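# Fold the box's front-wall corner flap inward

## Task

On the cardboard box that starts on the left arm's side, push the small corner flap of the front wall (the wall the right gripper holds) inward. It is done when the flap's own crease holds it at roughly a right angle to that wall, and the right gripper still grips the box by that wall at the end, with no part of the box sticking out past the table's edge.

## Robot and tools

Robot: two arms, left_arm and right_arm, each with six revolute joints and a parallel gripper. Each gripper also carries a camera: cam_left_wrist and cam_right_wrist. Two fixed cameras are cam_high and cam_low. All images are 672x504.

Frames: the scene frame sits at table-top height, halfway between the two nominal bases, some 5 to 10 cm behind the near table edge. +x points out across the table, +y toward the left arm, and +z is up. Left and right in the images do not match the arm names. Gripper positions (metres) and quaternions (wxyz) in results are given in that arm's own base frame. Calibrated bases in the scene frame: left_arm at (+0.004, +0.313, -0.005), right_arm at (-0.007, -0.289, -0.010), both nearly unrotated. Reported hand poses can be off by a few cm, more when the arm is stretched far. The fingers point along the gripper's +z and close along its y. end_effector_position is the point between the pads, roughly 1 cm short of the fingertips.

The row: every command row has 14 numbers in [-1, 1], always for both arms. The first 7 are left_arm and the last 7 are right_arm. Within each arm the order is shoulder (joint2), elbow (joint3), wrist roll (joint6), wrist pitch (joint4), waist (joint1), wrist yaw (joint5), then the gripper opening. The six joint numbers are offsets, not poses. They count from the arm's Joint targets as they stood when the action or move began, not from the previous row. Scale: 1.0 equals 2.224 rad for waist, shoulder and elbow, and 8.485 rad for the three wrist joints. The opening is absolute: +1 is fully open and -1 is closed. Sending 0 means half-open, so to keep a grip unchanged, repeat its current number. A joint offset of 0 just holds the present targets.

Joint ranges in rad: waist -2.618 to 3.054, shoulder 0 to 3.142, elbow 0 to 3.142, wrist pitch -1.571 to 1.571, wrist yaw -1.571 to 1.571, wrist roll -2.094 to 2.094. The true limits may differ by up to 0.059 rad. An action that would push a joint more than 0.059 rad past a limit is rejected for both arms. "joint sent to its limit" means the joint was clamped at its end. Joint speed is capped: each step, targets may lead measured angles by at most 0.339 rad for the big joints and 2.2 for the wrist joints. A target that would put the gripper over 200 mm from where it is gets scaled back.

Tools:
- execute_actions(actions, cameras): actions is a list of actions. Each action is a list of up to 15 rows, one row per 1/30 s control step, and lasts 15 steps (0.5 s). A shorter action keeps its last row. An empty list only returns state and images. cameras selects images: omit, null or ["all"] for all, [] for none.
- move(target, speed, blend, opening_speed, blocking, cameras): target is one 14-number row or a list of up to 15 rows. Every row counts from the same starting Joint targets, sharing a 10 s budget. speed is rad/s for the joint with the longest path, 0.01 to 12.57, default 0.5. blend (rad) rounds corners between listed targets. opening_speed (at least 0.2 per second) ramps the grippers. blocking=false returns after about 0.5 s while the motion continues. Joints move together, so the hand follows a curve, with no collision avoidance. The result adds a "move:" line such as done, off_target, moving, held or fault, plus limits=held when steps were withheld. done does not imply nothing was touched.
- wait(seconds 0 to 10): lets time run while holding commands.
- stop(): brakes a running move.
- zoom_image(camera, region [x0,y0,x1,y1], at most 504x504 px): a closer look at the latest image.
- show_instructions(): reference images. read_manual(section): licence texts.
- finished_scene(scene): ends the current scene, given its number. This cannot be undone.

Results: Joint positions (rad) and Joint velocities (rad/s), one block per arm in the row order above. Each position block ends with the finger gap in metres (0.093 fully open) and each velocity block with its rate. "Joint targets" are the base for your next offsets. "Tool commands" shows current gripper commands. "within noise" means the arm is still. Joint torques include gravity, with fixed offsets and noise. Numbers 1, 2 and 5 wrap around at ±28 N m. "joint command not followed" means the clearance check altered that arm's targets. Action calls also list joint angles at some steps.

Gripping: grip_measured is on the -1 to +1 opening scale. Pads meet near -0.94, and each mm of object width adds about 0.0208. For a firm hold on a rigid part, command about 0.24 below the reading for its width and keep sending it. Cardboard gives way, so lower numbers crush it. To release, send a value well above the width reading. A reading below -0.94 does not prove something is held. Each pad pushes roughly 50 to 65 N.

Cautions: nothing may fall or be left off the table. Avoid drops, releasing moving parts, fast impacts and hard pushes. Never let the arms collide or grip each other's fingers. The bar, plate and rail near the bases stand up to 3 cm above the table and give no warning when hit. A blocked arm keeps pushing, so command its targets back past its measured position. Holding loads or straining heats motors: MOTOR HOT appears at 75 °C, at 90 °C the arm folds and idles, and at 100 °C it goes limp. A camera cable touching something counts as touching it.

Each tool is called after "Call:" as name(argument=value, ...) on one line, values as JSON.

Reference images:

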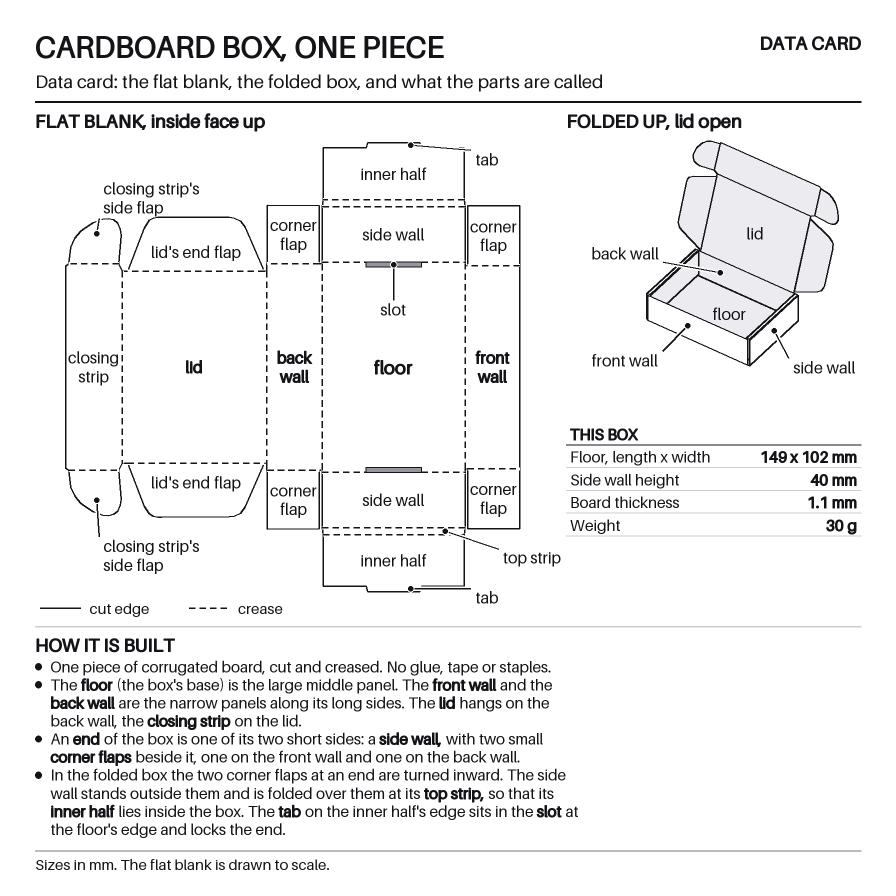

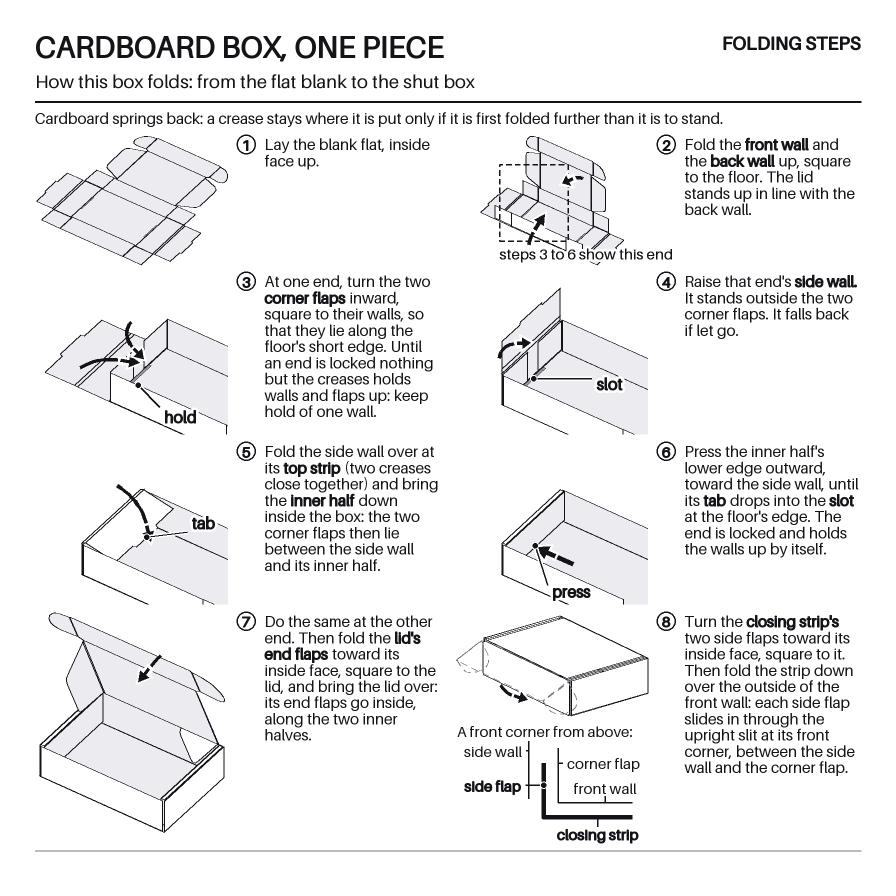

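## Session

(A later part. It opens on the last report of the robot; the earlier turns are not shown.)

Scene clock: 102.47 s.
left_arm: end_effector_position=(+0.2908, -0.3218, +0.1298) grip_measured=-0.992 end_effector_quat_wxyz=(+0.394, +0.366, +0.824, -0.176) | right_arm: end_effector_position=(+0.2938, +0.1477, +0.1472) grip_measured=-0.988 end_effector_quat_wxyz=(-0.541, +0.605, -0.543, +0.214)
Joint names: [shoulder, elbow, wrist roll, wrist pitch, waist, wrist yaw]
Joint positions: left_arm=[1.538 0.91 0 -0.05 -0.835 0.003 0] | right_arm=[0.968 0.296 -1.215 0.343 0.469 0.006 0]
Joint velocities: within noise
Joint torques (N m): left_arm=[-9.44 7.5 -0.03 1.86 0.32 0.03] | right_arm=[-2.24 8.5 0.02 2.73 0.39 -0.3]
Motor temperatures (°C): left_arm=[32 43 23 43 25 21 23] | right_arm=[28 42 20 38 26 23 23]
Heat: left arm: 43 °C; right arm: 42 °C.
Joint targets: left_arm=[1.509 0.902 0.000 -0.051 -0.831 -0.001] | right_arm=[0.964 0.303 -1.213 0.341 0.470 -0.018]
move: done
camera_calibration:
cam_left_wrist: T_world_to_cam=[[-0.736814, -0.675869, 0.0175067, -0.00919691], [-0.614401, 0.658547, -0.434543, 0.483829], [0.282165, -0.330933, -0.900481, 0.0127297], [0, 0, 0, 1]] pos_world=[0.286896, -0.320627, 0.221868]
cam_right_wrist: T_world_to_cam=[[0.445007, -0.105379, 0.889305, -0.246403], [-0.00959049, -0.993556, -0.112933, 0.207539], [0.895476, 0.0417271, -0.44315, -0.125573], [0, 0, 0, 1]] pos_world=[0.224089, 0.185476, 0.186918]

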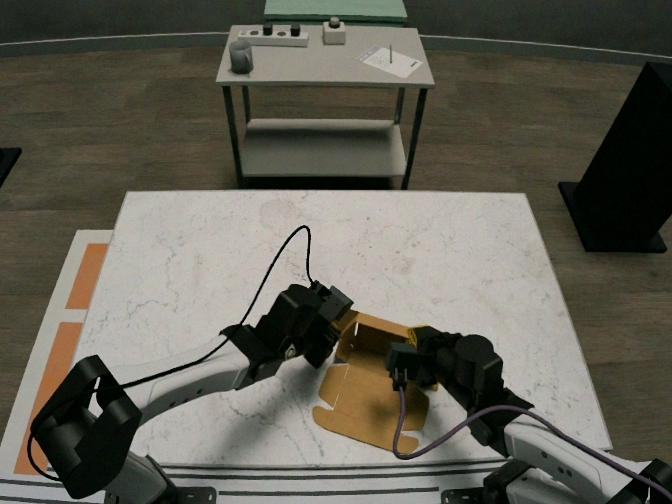

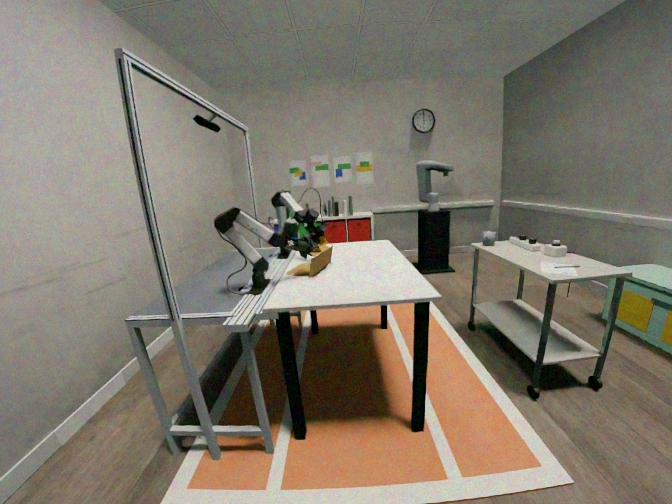

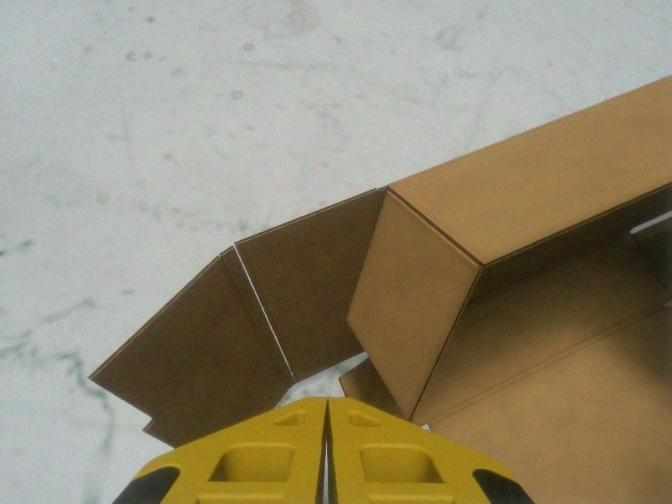

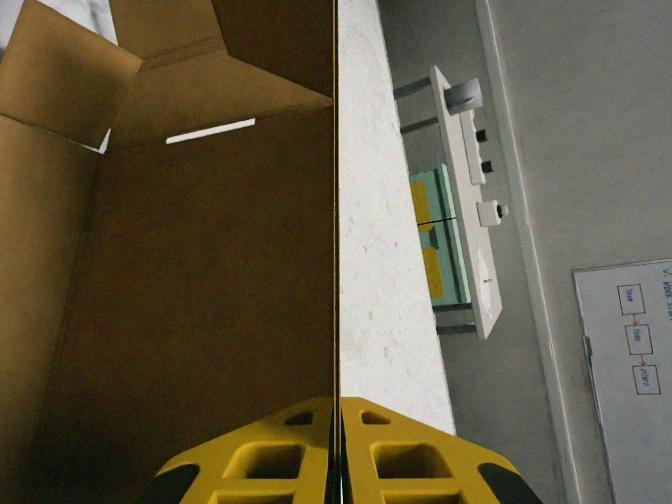

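Call:
move(target=[[0.0405,-0.158,0,0.095,-0.0081,0,-1,0,0,0,0,0,0,-1],[0.0674,-0.1264,0,0.0953,-0.0378,0,-1,0,0,0,0,0,0,-1],[0.0791,-0.0998,0,0.0897,-0.0531,0,-1,0,0,0,0,0,0,-1]], speed=[0.5,0.12,0.12])

Call:
zoom_image(camera="cam_right_wrist", region=[100, 0, 400, 200])

Scene clock: 130.03 s.
left_arm: end_effector_position=(+0.2689, -0.3691, +0.1227) grip_measured=-0.992 end_effector_quat_wxyz=(+0.523, +0.367, +0.721, -0.267) | right_arm: end_effector_position=(+0.2938, +0.1478, +0.1474) grip_measured=-0.988 end_effector_quat_wxyz=(-0.541, +0.605, -0.543, +0.214)
Joint names: [shoulder, elbow, wrist roll, wrist pitch, waist, wrist yaw]
Joint positions: left_arm=[1.675 0.652 0 0.708 -0.941 0.001 0] | right_arm=[0.968 0.296 -1.215 0.344 0.469 0.006 0]
Joint velocities: within noise
Joint torques (N m): left_arm=[-6.31 10.1 -0.03 2.14 -0.84 0.04] | right_arm=[-2.35 8.47 0.03 2.68 0.29 -0.32]
Motor temperatures (°C): left_arm=[36 41 23 42 25 21 23] | right_arm=[28 43 20 37 26 23 23]
Heat: left arm: 42 °C; right arm: 43 °C.
Joint targets: left_arm=[1.685 0.680 0.000 0.711 -0.949 -0.001] | right_arm=[0.964 0.303 -1.213 0.341 0.470 -0.018]
move: done
camera_calibration:
cam_left_wrist: T_world_to_cam=[[-0.807048, -0.590212, 0.0180054, -0.00676766], [-0.41651, 0.547386, -0.72587, 0.44002], [0.418561, -0.593311, -0.687596, -0.162648], [0, 0, 0, 1]] pos_world=[0.245889, -0.341356, 0.207684]
cam_right_wrist: T_world_to_cam=[[0.444451, -0.105655, 0.889551, -0.246453], [-0.00918894, -0.993506, -0.113411, 0.207554], [0.895756, 0.0422315, -0.442535, -0.125757], [0, 0, 0, 1]] pos_world=[0.224091, 0.185478, 0.18712]

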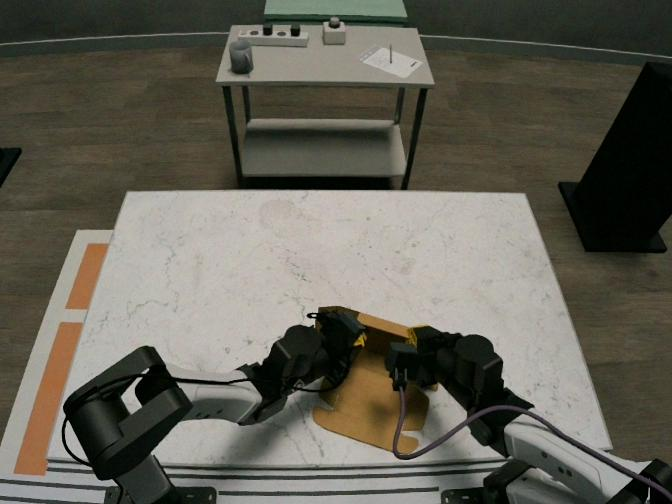

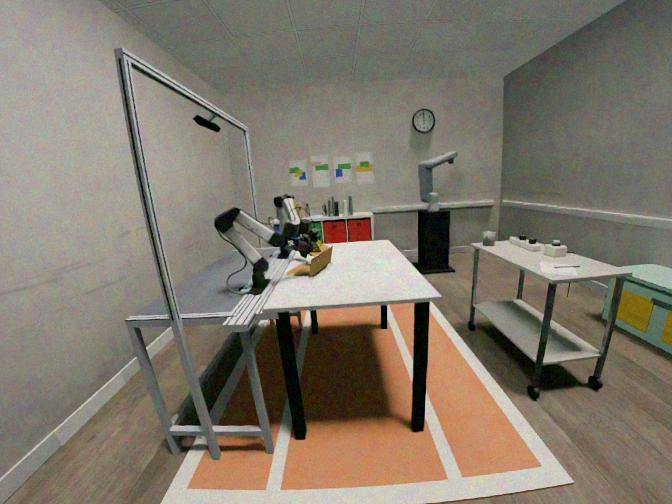

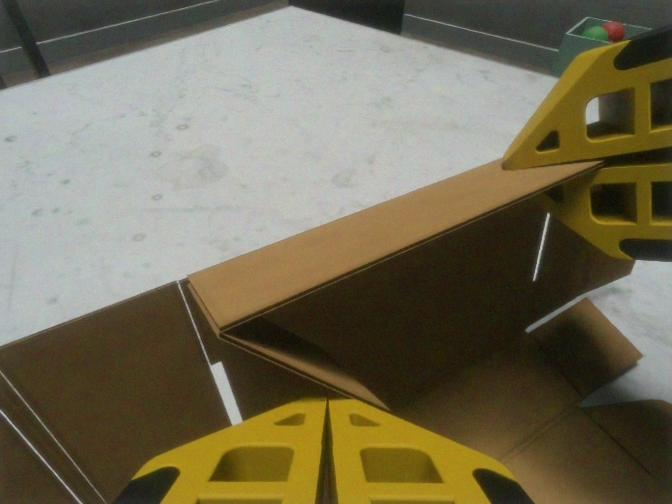

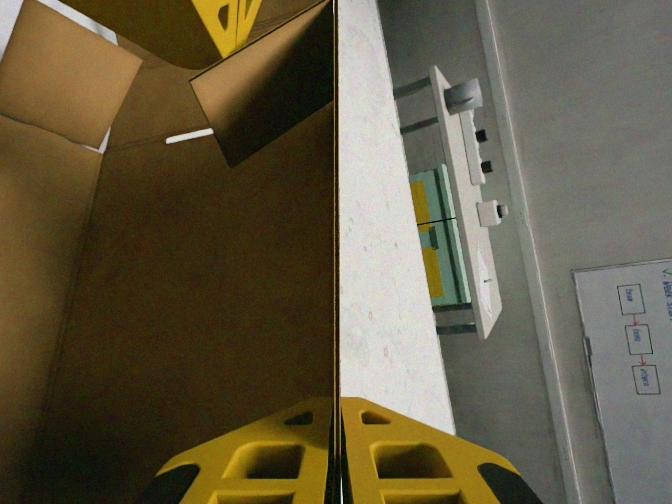

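Scaled by 1.680 from the camera's 672x504 image, which has a finer 960x720 frame.

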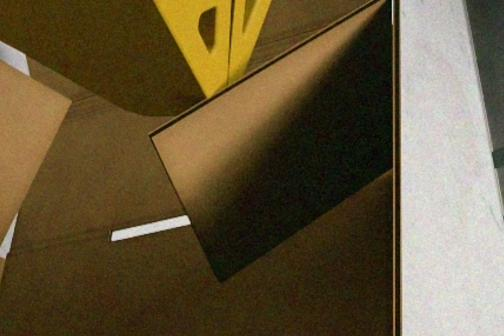

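Call:
move(target=[[0.0023,0.0256,0,-0.0059,-0.0072,0,-1,0,0,0,0,0,0,-1],[0.0054,0.0398,0,-0.0088,-0.0117,0,-1,0,0,0,0,0,0,-1]], speed=0.1)

Call:
zoom_image(camera="cam_right_wrist", region=[100, 0, 400, 200])

Scene clock: 134.00 s.
left_arm: end_effector_position=(+0.2682, -0.3870, +0.1312) grip_measured=-0.992 end_effector_quat_wxyz=(+0.514, +0.377, +0.722, -0.268) | right_arm: end_effector_position=(+0.2938, +0.1478, +0.1474) grip_measured=-0.988 end_effector_quat_wxyz=(-0.541, +0.605, -0.543, +0.214)
Joint names: [shoulder, elbow, wrist roll, wrist pitch, waist, wrist yaw]
Joint positions: left_arm=[1.689 0.735 0 0.62 -0.966 -0.003 0] | right_arm=[0.968 0.296 -1.215 0.344 0.469 0.006 0]
Joint velocities: within noise
Joint torques (N m): left_arm=[-6.79 10.95 -0.02 2.26 -0.96 0.08] | right_arm=[-2.35 8.58 0.05 2.71 0.23 -0.32]
Motor temperatures (°C): left_arm=[35 42 23 43 25 21 23] | right_arm=[28 43 20 37 26 23 23]
Heat: left arm: 43 °C; right arm: 43 °C.
Joint targets: left_arm=[1.697 0.769 0.000 0.636 -0.975 -0.001] | right_arm=[0.964 0.303 -1.213 0.341 0.470 -0.018]
move: done
camera_calibration:
cam_left_wrist: T_world_to_cam=[[-0.819219, -0.573234, 0.0168087, -0.00797489], [-0.411486, 0.567141, -0.713464, 0.460347], [0.399449, -0.5914, -0.70049, -0.159701], [0, 0, 0, 1]] pos_world=[0.246686, -0.3601, 0.216706]
cam_right_wrist: T_world_to_cam=[[0.444451, -0.105655, 0.889551, -0.246453], [-0.00918894, -0.993506, -0.113411, 0.207554], [0.895756, 0.0422315, -0.442535, -0.125757], [0, 0, 0, 1]] pos_world=[0.224091, 0.185478, 0.18712]

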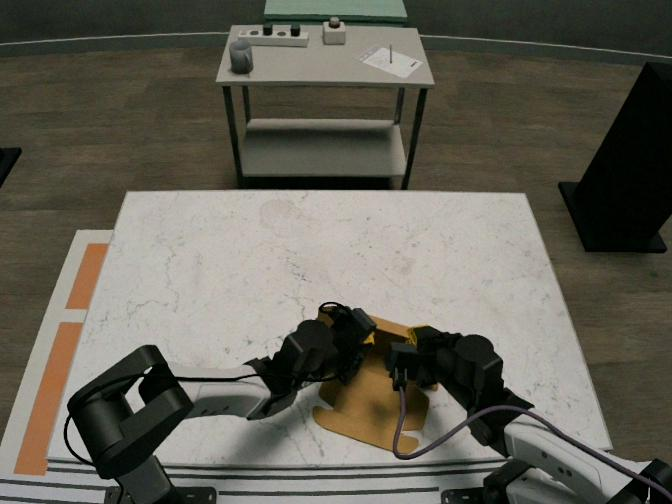

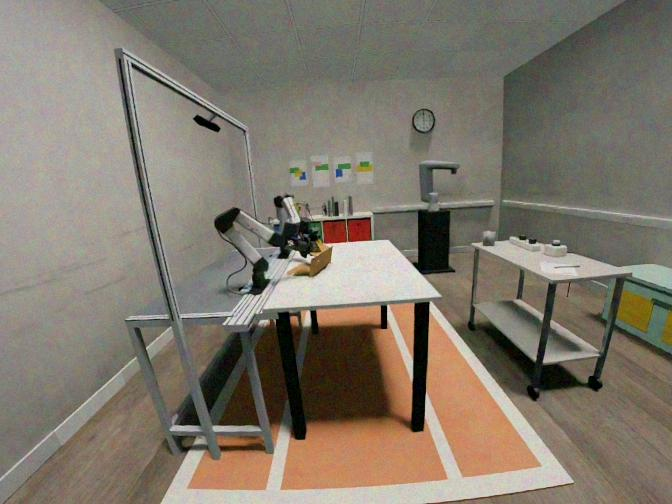

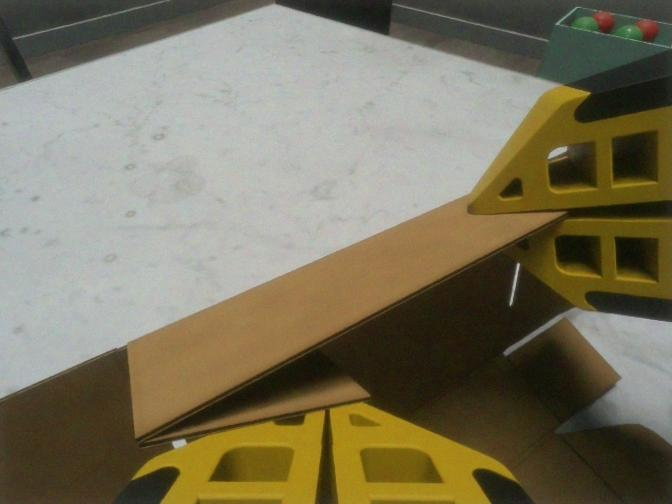

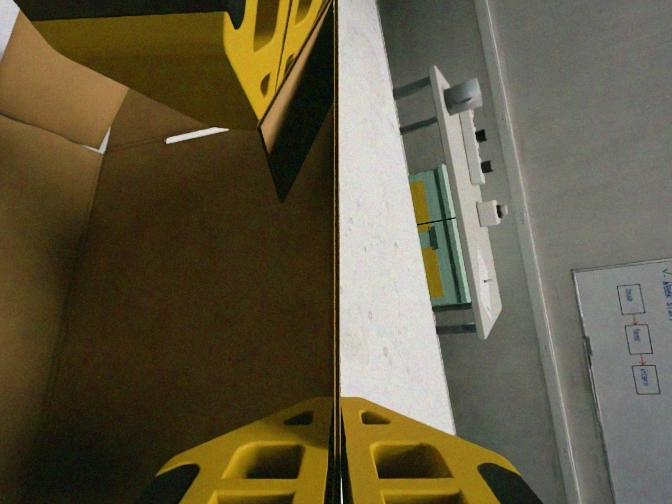

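Scaled by 1.680 from the camera's 672x504 image, which has a finer 960x720 frame.

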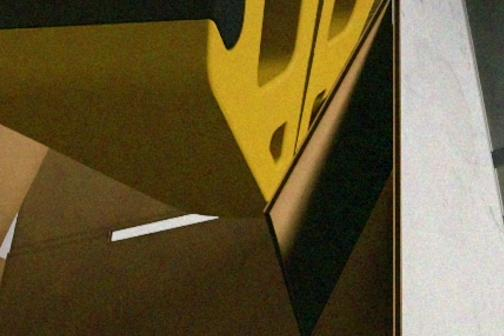

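Call:
move(target=[[-0.0054,-0.04,0,0.0088,0.0117,0,-1,0,0,0,0,0,0,-1],[-0.0171,-0.0665,0,0.0144,0.027,0,-1,0,0,0,0,0,0,-1],[-0.0441,-0.098,0,0.014,0.0567,0,-1,0,0,0,0,0,0,-1]], speed=0.2)

Call:
zoom_image(camera="cam_right_wrist", region=[100, 0, 400, 200])

Scene clock: 137.80 s.
left_arm: end_effector_position=(+0.2861, -0.3267, +0.1106) grip_measured=-0.992 end_effector_quat_wxyz=(+0.527, +0.337, +0.743, -0.238) | right_arm: end_effector_position=(+0.2938, +0.1480, +0.1476) grip_measured=-0.988 end_effector_quat_wxyz=(-0.542, +0.605, -0.542, +0.214)
Joint names: [shoulder, elbow, wrist roll, wrist pitch, waist, wrist yaw]
Joint positions: left_arm=[1.629 0.559 0 0.731 -0.853 -0.003 0] | right_arm=[0.968 0.296 -1.215 0.345 0.469 0.005 0]
Joint velocities: within noise
Joint torques (N m): left_arm=[-9.11 6.12 -0.03 2.32 0.28 0.08] | right_arm=[-2.35 8.44 0.05 2.68 0.55 -0.32]
Motor temperatures (°C): left_arm=[36 41 23 44 25 21 23] | right_arm=[28 43 20 37 26 23 23]
Heat: left arm: 44 °C; right arm: 43 °C.
Joint targets: left_arm=[1.599 0.551 0.000 0.755 -0.849 -0.001] | right_arm=[0.964 0.303 -1.213 0.341 0.470 -0.018]
move: done
camera_calibration:
cam_left_wrist: T_world_to_cam=[[-0.749352, -0.661959, 0.0167986, -0.00748152], [-0.474959, 0.519642, -0.710201, 0.421095], [0.461395, -0.54017, -0.703798, -0.146172], [0, 0, 0, 1]] pos_world=[0.261839, -0.302728, 0.196313]
cam_right_wrist: T_world_to_cam=[[0.443744, -0.10591, 0.889873, -0.246478], [-0.00830782, -0.993435, -0.114093, 0.207597], [0.896115, 0.043235, -0.441711, -0.126096], [0, 0, 0, 1]] pos_world=[0.224094, 0.185581, 0.187321]

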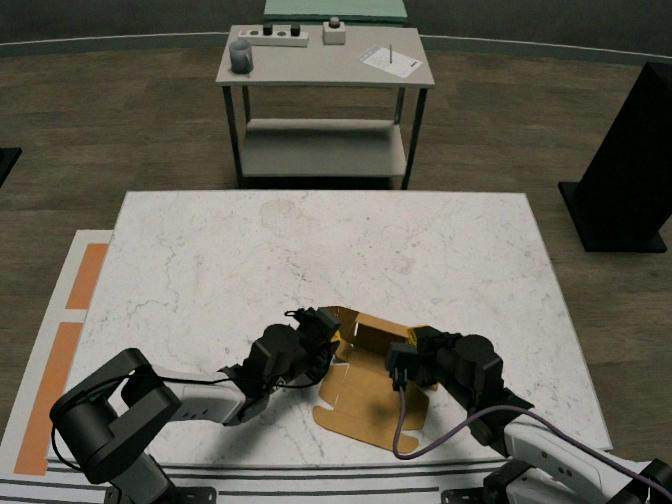

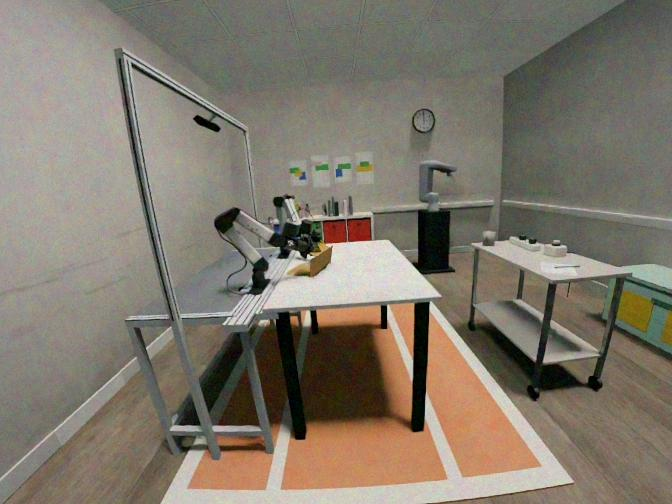

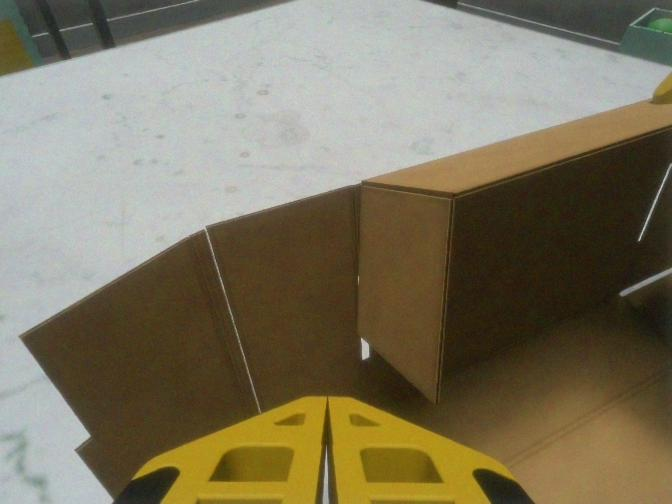

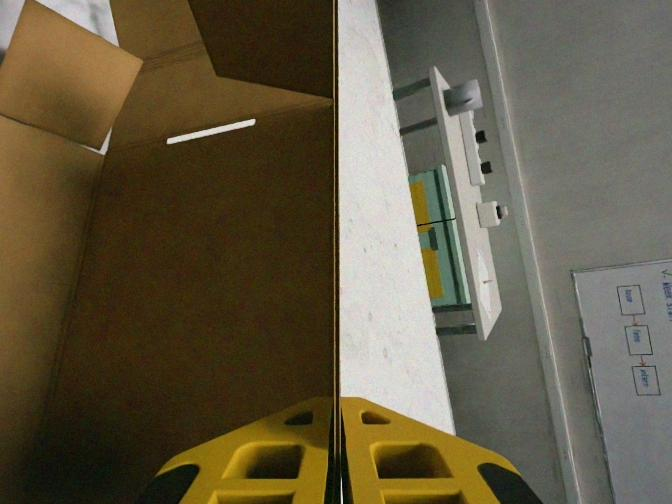

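Scaled by 1.680 from the camera's 672x504 image, which has a finer 960x720 frame.

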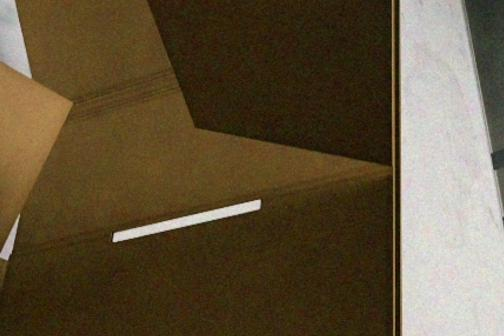

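Call:
move(target=[[0.027,0.0315,0,0.0004,-0.0297,0,-1,0,0,0,0,0,0,-1],[0.0387,0.058,0,-0.0052,-0.045,0,-1,0,0,0,0,0,0,-1],[0.0441,0.098,0,-0.014,-0.0567,0,-1,0,0,0,0,0,0,-1],[0.0414,0.1183,0,-0.0199,-0.0558,0,-1,0,0,0,0,0,0,-1]], speed=[0.15,0.12,0.1,0.07])

Call:
zoom_image(camera="cam_right_wrist", region=[100, 0, 400, 200])

Scene clock: 151.30 s.
left_arm: end_effector_position=(+0.2713, -0.3894, +0.1321) grip_measured=-0.992 end_effector_quat_wxyz=(+0.505, +0.380, +0.730, -0.261) | right_arm: end_effector_position=(+0.2950, +0.1459, +0.1483) grip_measured=-0.988 end_effector_quat_wxyz=(-0.541, +0.602, -0.545, +0.220)
Joint names: [shoulder, elbow, wrist roll, wrist pitch, waist, wrist yaw]
Joint positions: left_arm=[1.688 0.773 0 0.552 -0.965 -0.008 0] | right_arm=[0.968 0.296 -1.215 0.348 0.469 0.019 0]
Joint velocities: within noise
Joint torques (N m): left_arm=[-7.38 11.77 -0.03 2.43 -0.84 0.12] | right_arm=[-2.4 8.54 0.08 2.65 0.4 -0.43]
Motor temperatures (°C): left_arm=[36 41 23 46 25 21 23] | right_arm=[28 43 20 38 25 23 23]
Heat: left arm: 46 °C; right arm: 43 °C.
Joint targets: left_arm=[1.691 0.814 0.000 0.586 -0.973 -0.001] | right_arm=[0.964 0.303 -1.213 0.341 0.470 -0.018]
move: off_target (left_arm, right_arm); left_arm: the elbow is farthest, 0.041 rad from its target; right_arm: the wrist yaw is farthest, 0.037 rad from its target
camera_calibration:
cam_left_wrist: T_world_to_cam=[[-0.816067, -0.577763, 0.0149834, -0.00925325], [-0.425085, 0.582448, -0.692861, 0.470505], [0.391582, -0.571791, -0.720915, -0.149242], [0, 0, 0, 1]] pos_world=[0.250894, -0.364726, 0.218543]
cam_right_wrist: T_world_to_cam=[[0.438329, -0.109287, 0.892146, -0.246026], [-0.0210796, -0.993557, -0.111353, 0.208987], [0.898567, 0.030003, -0.437809, -0.126141], [0, 0, 0, 1]] pos_world=[0.225592, 0.184538, 0.187536]

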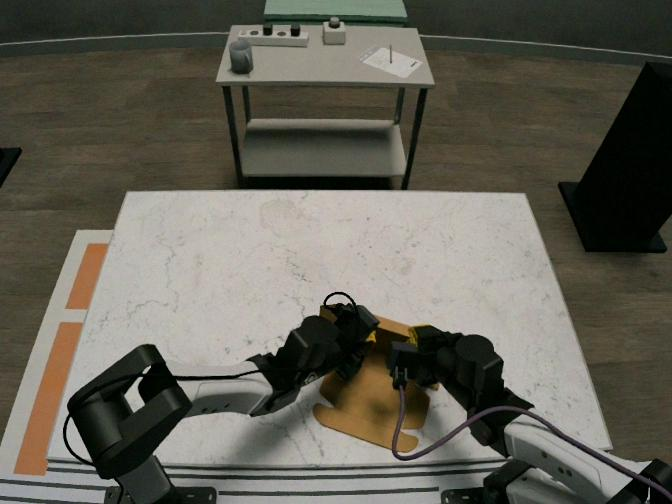

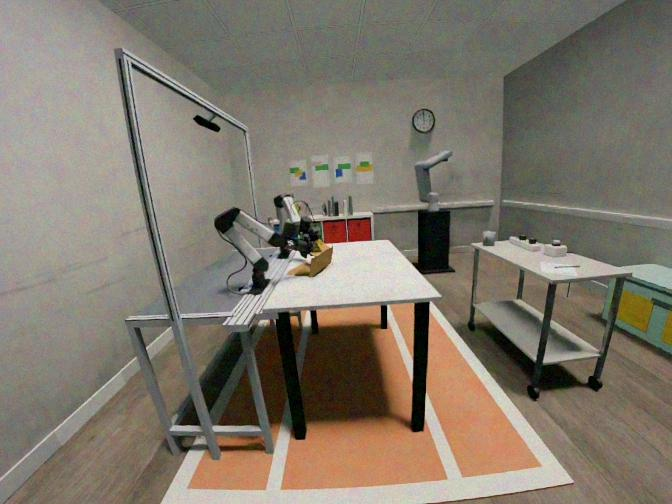

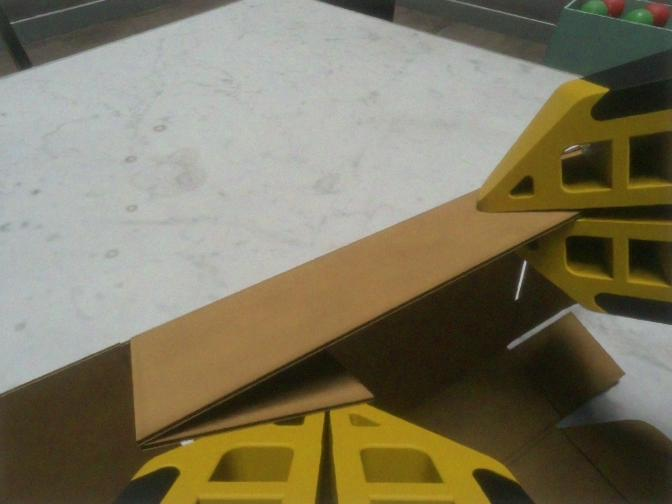

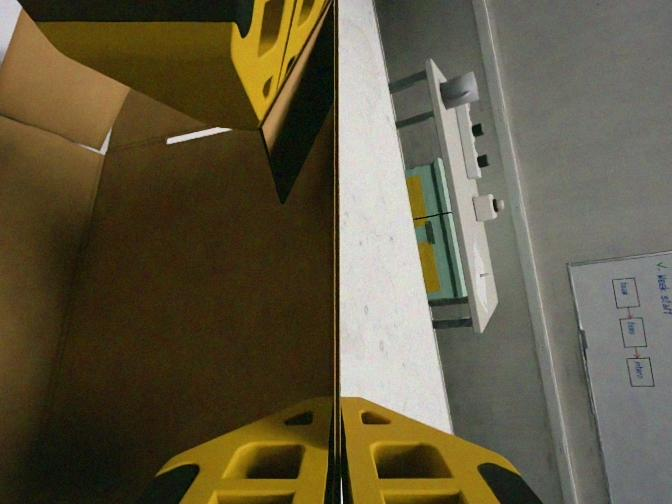

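Scaled by 1.680 from the camera's 672x504 image, which has a finer 960x720 frame.

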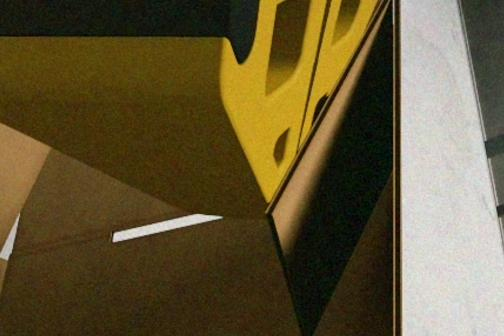

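Call:
move(target=[[0.0814,-0.058,0,0.0651,-0.0032,0,-1,0,0,0,0,0,0,-1]], speed=0.25)

Call:
zoom_image(camera="cam_right_wrist", region=[100, 0, 400, 200])

Scene clock: 159.60 s.
left_arm: end_effector_position=(+0.2779, -0.3990, +0.1365) grip_measured=-0.992 end_effector_quat_wxyz=(+0.595, +0.341, +0.660, -0.306) | right_arm: end_effector_position=(+0.2979, +0.1418, +0.1507) grip_measured=-0.988 end_effector_quat_wxyz=(-0.542, +0.594, -0.549, +0.229)
Joint names: [shoulder, elbow, wrist roll, wrist pitch, waist, wrist yaw]
Joint positions: left_arm=[1.867 0.684 0 1.079 -0.968 -0.015 0] | right_arm=[0.968 0.296 -1.214 0.358 0.463 0.036 0]
Joint velocities: within noise
Joint torques (N m): left_arm=[-7.72 6.48 -0.03 2.72 -1.28 0.2] | right_arm=[-2.43 8.59 0.01 2.54 0.87 -0.67]
Motor temperatures (°C): left_arm=[36 41 23 48 25 21 23] | right_arm=[28 43 20 38 25 23 23]
Heat: left arm: 48 °C; right arm: 43 °C.
Joint targets: left_arm=[1.872 0.684 0.000 1.138 -0.980 -0.001] | right_arm=[0.964 0.303 -1.213 0.341 0.470 -0.018]
move: off_target (left_arm, right_arm); left_arm: the wrist pitch is farthest, 0.059 rad from its target; right_arm: the wrist yaw is farthest, 0.054 rad from its target
camera_calibration:
cam_left_wrist: T_world_to_cam=[[-0.815637, -0.578333, 0.0163376, -0.00997048], [-0.312215, 0.416199, -0.853991, 0.406328], [0.487091, -0.701648, -0.520032, -0.259967], [0, 0, 0, 1]] pos_world=[0.245357, -0.357285, 0.211972]
cam_right_wrist: T_world_to_cam=[[0.425092, -0.119436, 0.897236, -0.245297], [-0.042494, -0.992797, -0.112024, 0.211582], [0.904152, 0.00949319, -0.427105, -0.12789], [0, 0, 0, 1]] pos_world=[0.228897, 0.181975, 0.189169]

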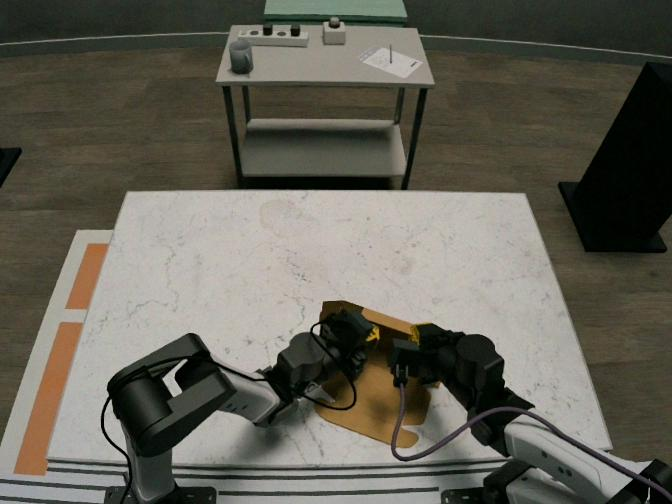

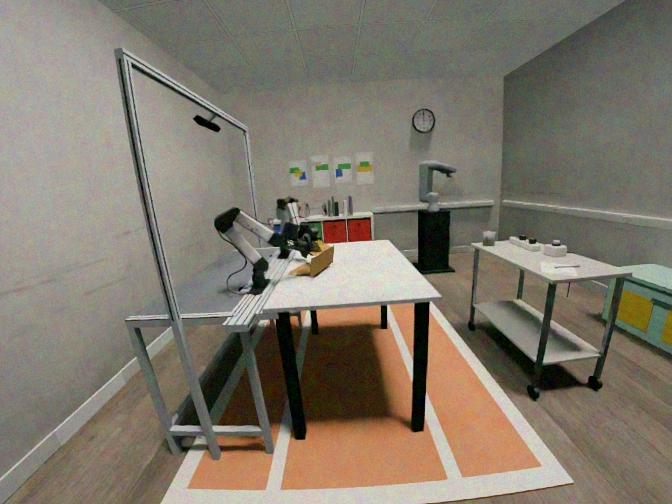

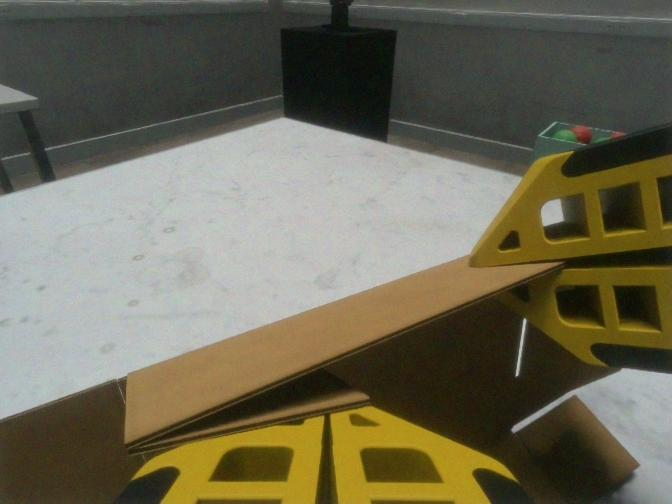

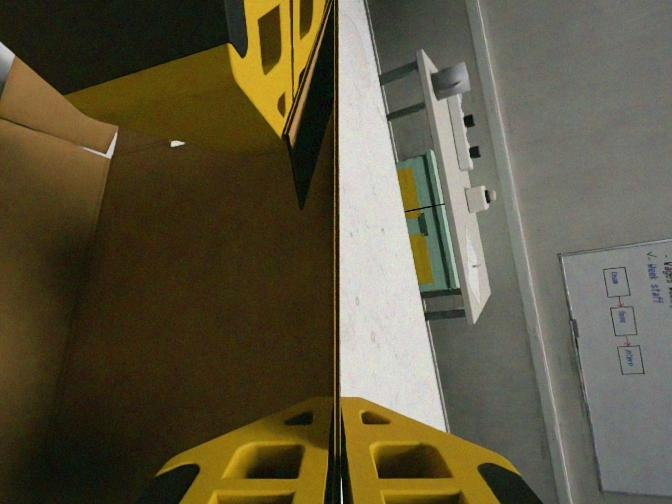

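Scaled by 1.680 from the camera's 672x504 image, which has a finer 960x720 frame.

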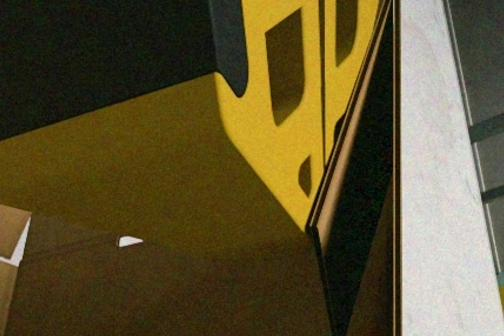

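Call:
move(target=[[-0.004,-0.0256,0,0.0055,0.012,0,-1,0,0,0,0,0,0,-1],[-0.0088,-0.0511,0,0.0111,0.062,0,-1,0,0,0,0,0,0,-1]], speed=0.2)

Call:
zoom_image(camera="cam_right_wrist", region=[100, 0, 400, 200])

Scene clock: 164.63 s.
left_arm: end_effector_position=(+0.3092, -0.3469, +0.1283) grip_measured=-0.992 end_effector_quat_wxyz=(+0.620, +0.299, +0.671, -0.276) | right_arm: end_effector_position=(+0.2956, +0.1462, +0.1501) grip_measured=-0.988 end_effector_quat_wxyz=(-0.545, +0.601, -0.543, +0.218)
Joint names: [shoulder, elbow, wrist roll, wrist pitch, waist, wrist yaw]
Joint positions: left_arm=[1.868 0.579 0 1.21 -0.845 -0.007 0] | right_arm=[0.968 0.296 -1.214 0.356 0.463 0.007 0]
Joint velocities: within noise
Joint torques (N m): left_arm=[-8.96 5 -0.02 2.34 0.17 0.11] | right_arm=[-2.33 8.53 0.07 2.55 0.98 -0.31]
Motor temperatures (°C): left_arm=[36 40 23 49 25 21 23] | right_arm=[28 44 20 39 25 23 23]
Heat: left arm: 49 °C; right arm: 44 °C.
Joint targets: left_arm=[1.853 0.571 0.000 1.233 -0.842 -0.001] | right_arm=[0.964 0.303 -1.213 0.341 0.470 -0.018]
move: done
camera_calibration:
cam_left_wrist: T_world_to_cam=[[-0.744758, -0.667109, 0.0173642, -0.00704329], [-0.343326, 0.360716, -0.867186, 0.379487], [0.572244, -0.651805, -0.497682, -0.254726], [0, 0, 0, 1]] pos_world=[0.270808, -0.307617, 0.202436]
cam_right_wrist: T_world_to_cam=[[0.434225, -0.113545, 0.89362, -0.246198], [-0.0151138, -0.992803, -0.118803, 0.208837], [0.900677, 0.0380814, -0.432816, -0.128399], [0, 0, 0, 1]] pos_world=[0.225708, 0.184269, 0.189245]

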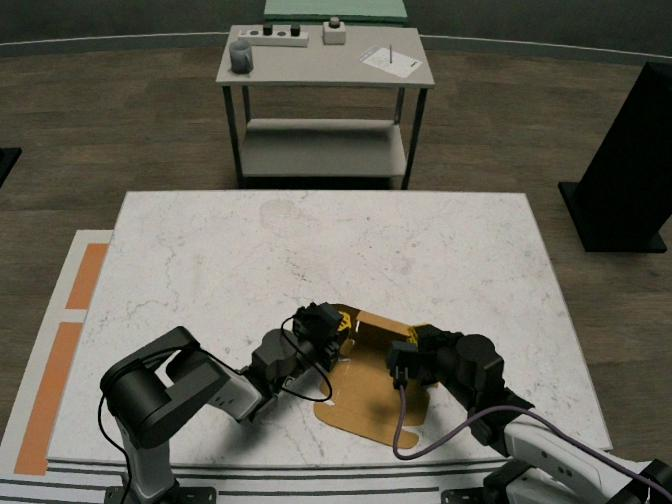

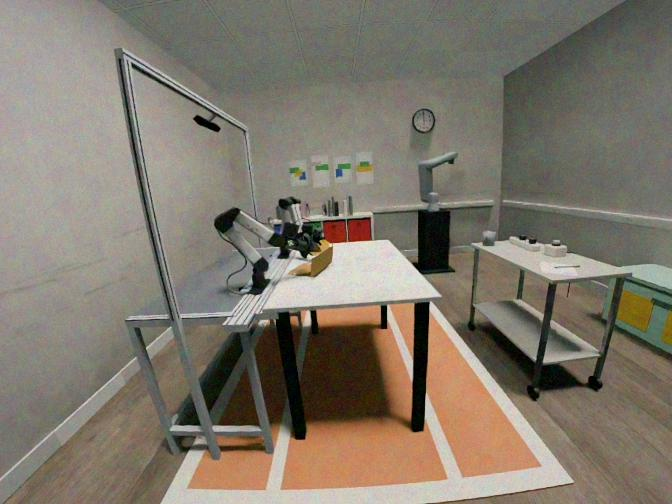

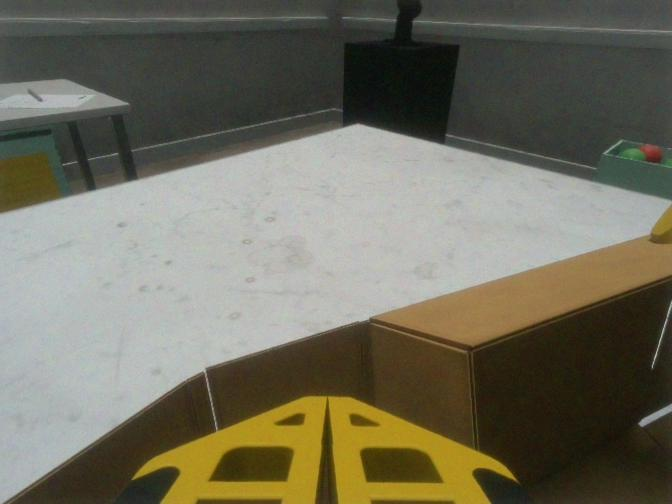

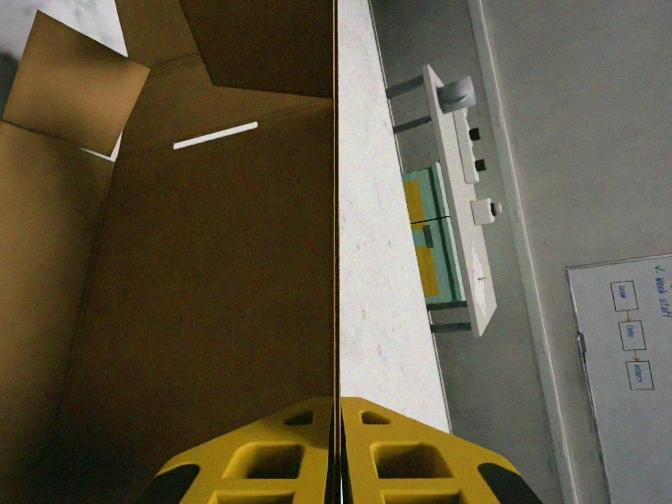

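Scaled by 1.680 from the camera's 672x504 image, which has a finer 960x720 frame.

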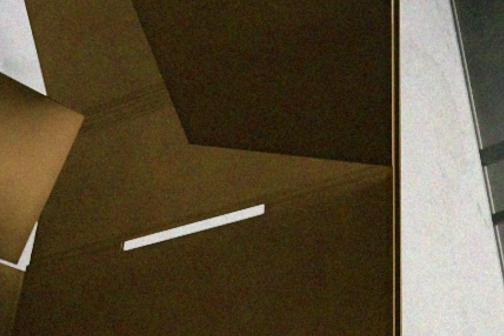

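Call:
move(target=[[-0.1034,-0.063,0,-0.0106,0.06,0,-1,0,0,0,0,0,0,-1]], speed=0.4)

Call:
zoom_image(camera="cam_high", region=[270, 290, 470, 490])

Call:
zoom_image(camera="cam_right_wrist", region=[100, 0, 400, 200])

Scene clock: 177.20 s.
left_arm: end_effector_position=(+0.3224, -0.2772, +0.1525) grip_measured=-0.992 end_effector_quat_wxyz=(+0.641, +0.253, +0.685, -0.236) | right_arm: end_effector_position=(+0.2955, +0.1463, +0.1501) grip_measured=-0.988 end_effector_quat_wxyz=(-0.545, +0.601, -0.543, +0.218)
Joint names: [shoulder, elbow, wrist roll, wrist pitch, waist, wrist yaw]
Joint positions: left_arm=[1.649 0.44 0 1.142 -0.713 -0.007 0] | right_arm=[0.968 0.296 -1.214 0.356 0.463 0.006 0]
Joint velocities: within noise
Joint torques (N m): left_arm=[-8.44 5.37 -0.03 2.14 0.32 0.11] | right_arm=[-2.36 8.62 0.02 2.6 1.01 -0.34]
Motor temperatures (°C): left_arm=[37 39 23 47 25 21 23] | right_arm=[28 44 20 41 25 23 23]
Heat: left arm: 47 °C; right arm: 44 °C.
Joint targets: left_arm=[1.623 0.431 0.000 1.142 -0.708 -0.002] | right_arm=[0.964 0.303 -1.213 0.341 0.470 -0.018]
move: done
camera_calibration:
cam_left_wrist: T_world_to_cam=[[-0.650313, -0.759469, 0.0173056, -0.00718401], [-0.380316, 0.305766, -0.87285, 0.377442], [0.657611, -0.574208, -0.487682, -0.212342], [0, 0, 0, 1]] pos_world=[0.278514, -0.242793, 0.226019]
cam_right_wrist: T_world_to_cam=[[0.43442, -0.113417, 0.893541, -0.24625], [-0.0144503, -0.99279, -0.11899, 0.208722], [0.900595, 0.0387795, -0.432927, -0.128489], [0, 0, 0, 1]] pos_world=[0.225708, 0.184271, 0.189244]

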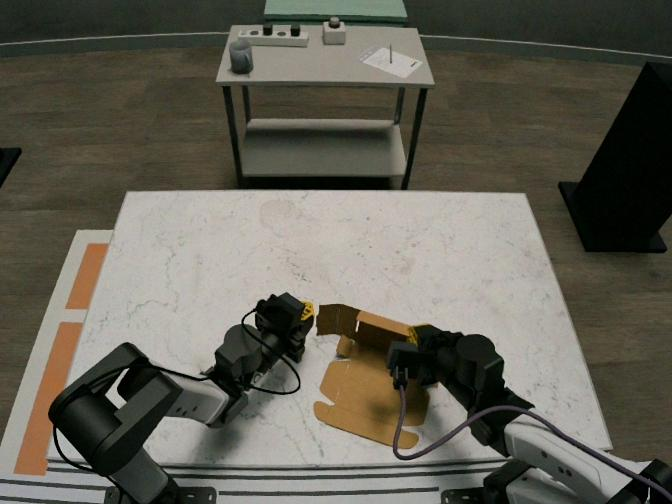

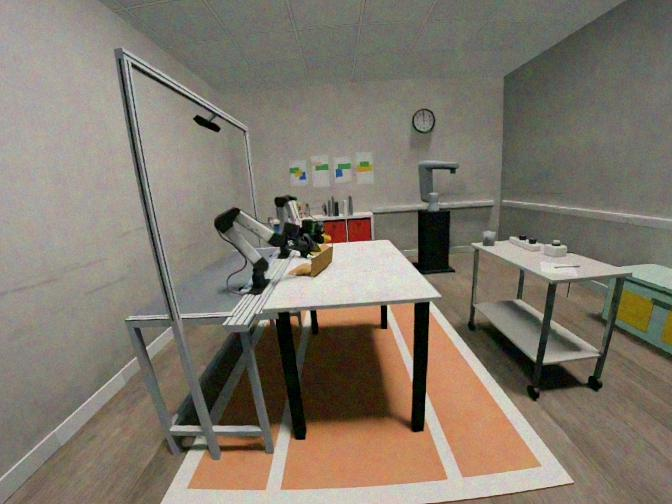

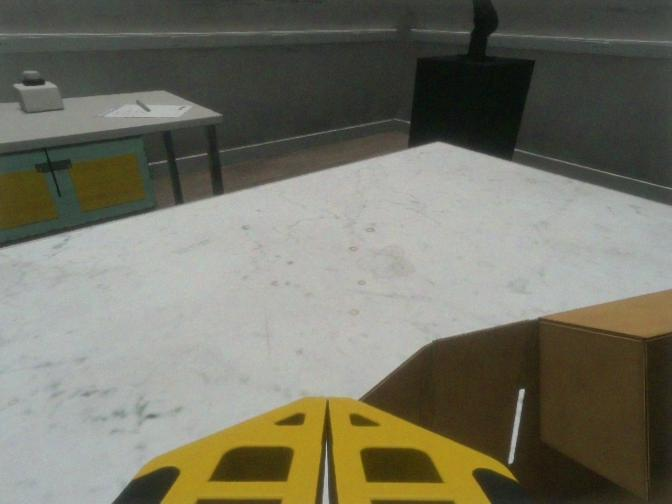

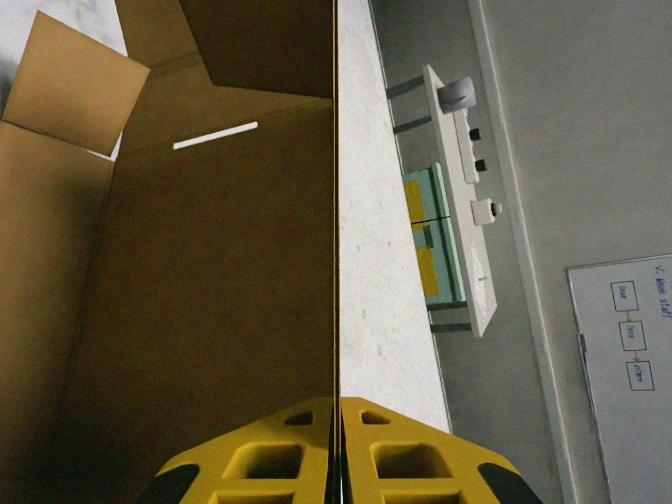

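Scaled by 2.520 from the camera's 672x504 image, which has a finer 960x720 frame.

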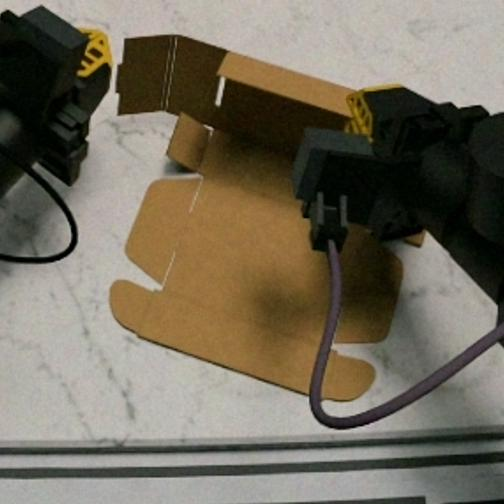

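Scaled by 1.680 from the camera's 672x504 image, which has a finer 960x720 frame.

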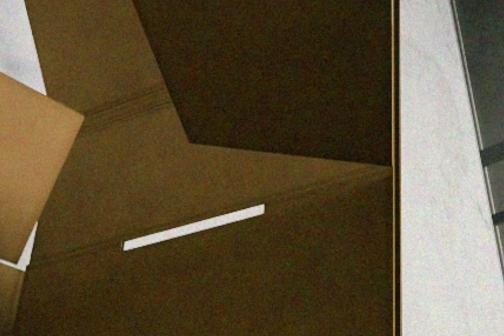

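Good: the flap holds at about 84° and the box is on the table.

Call:
finished_scene(scene=1)

The scene is finished: the task was done.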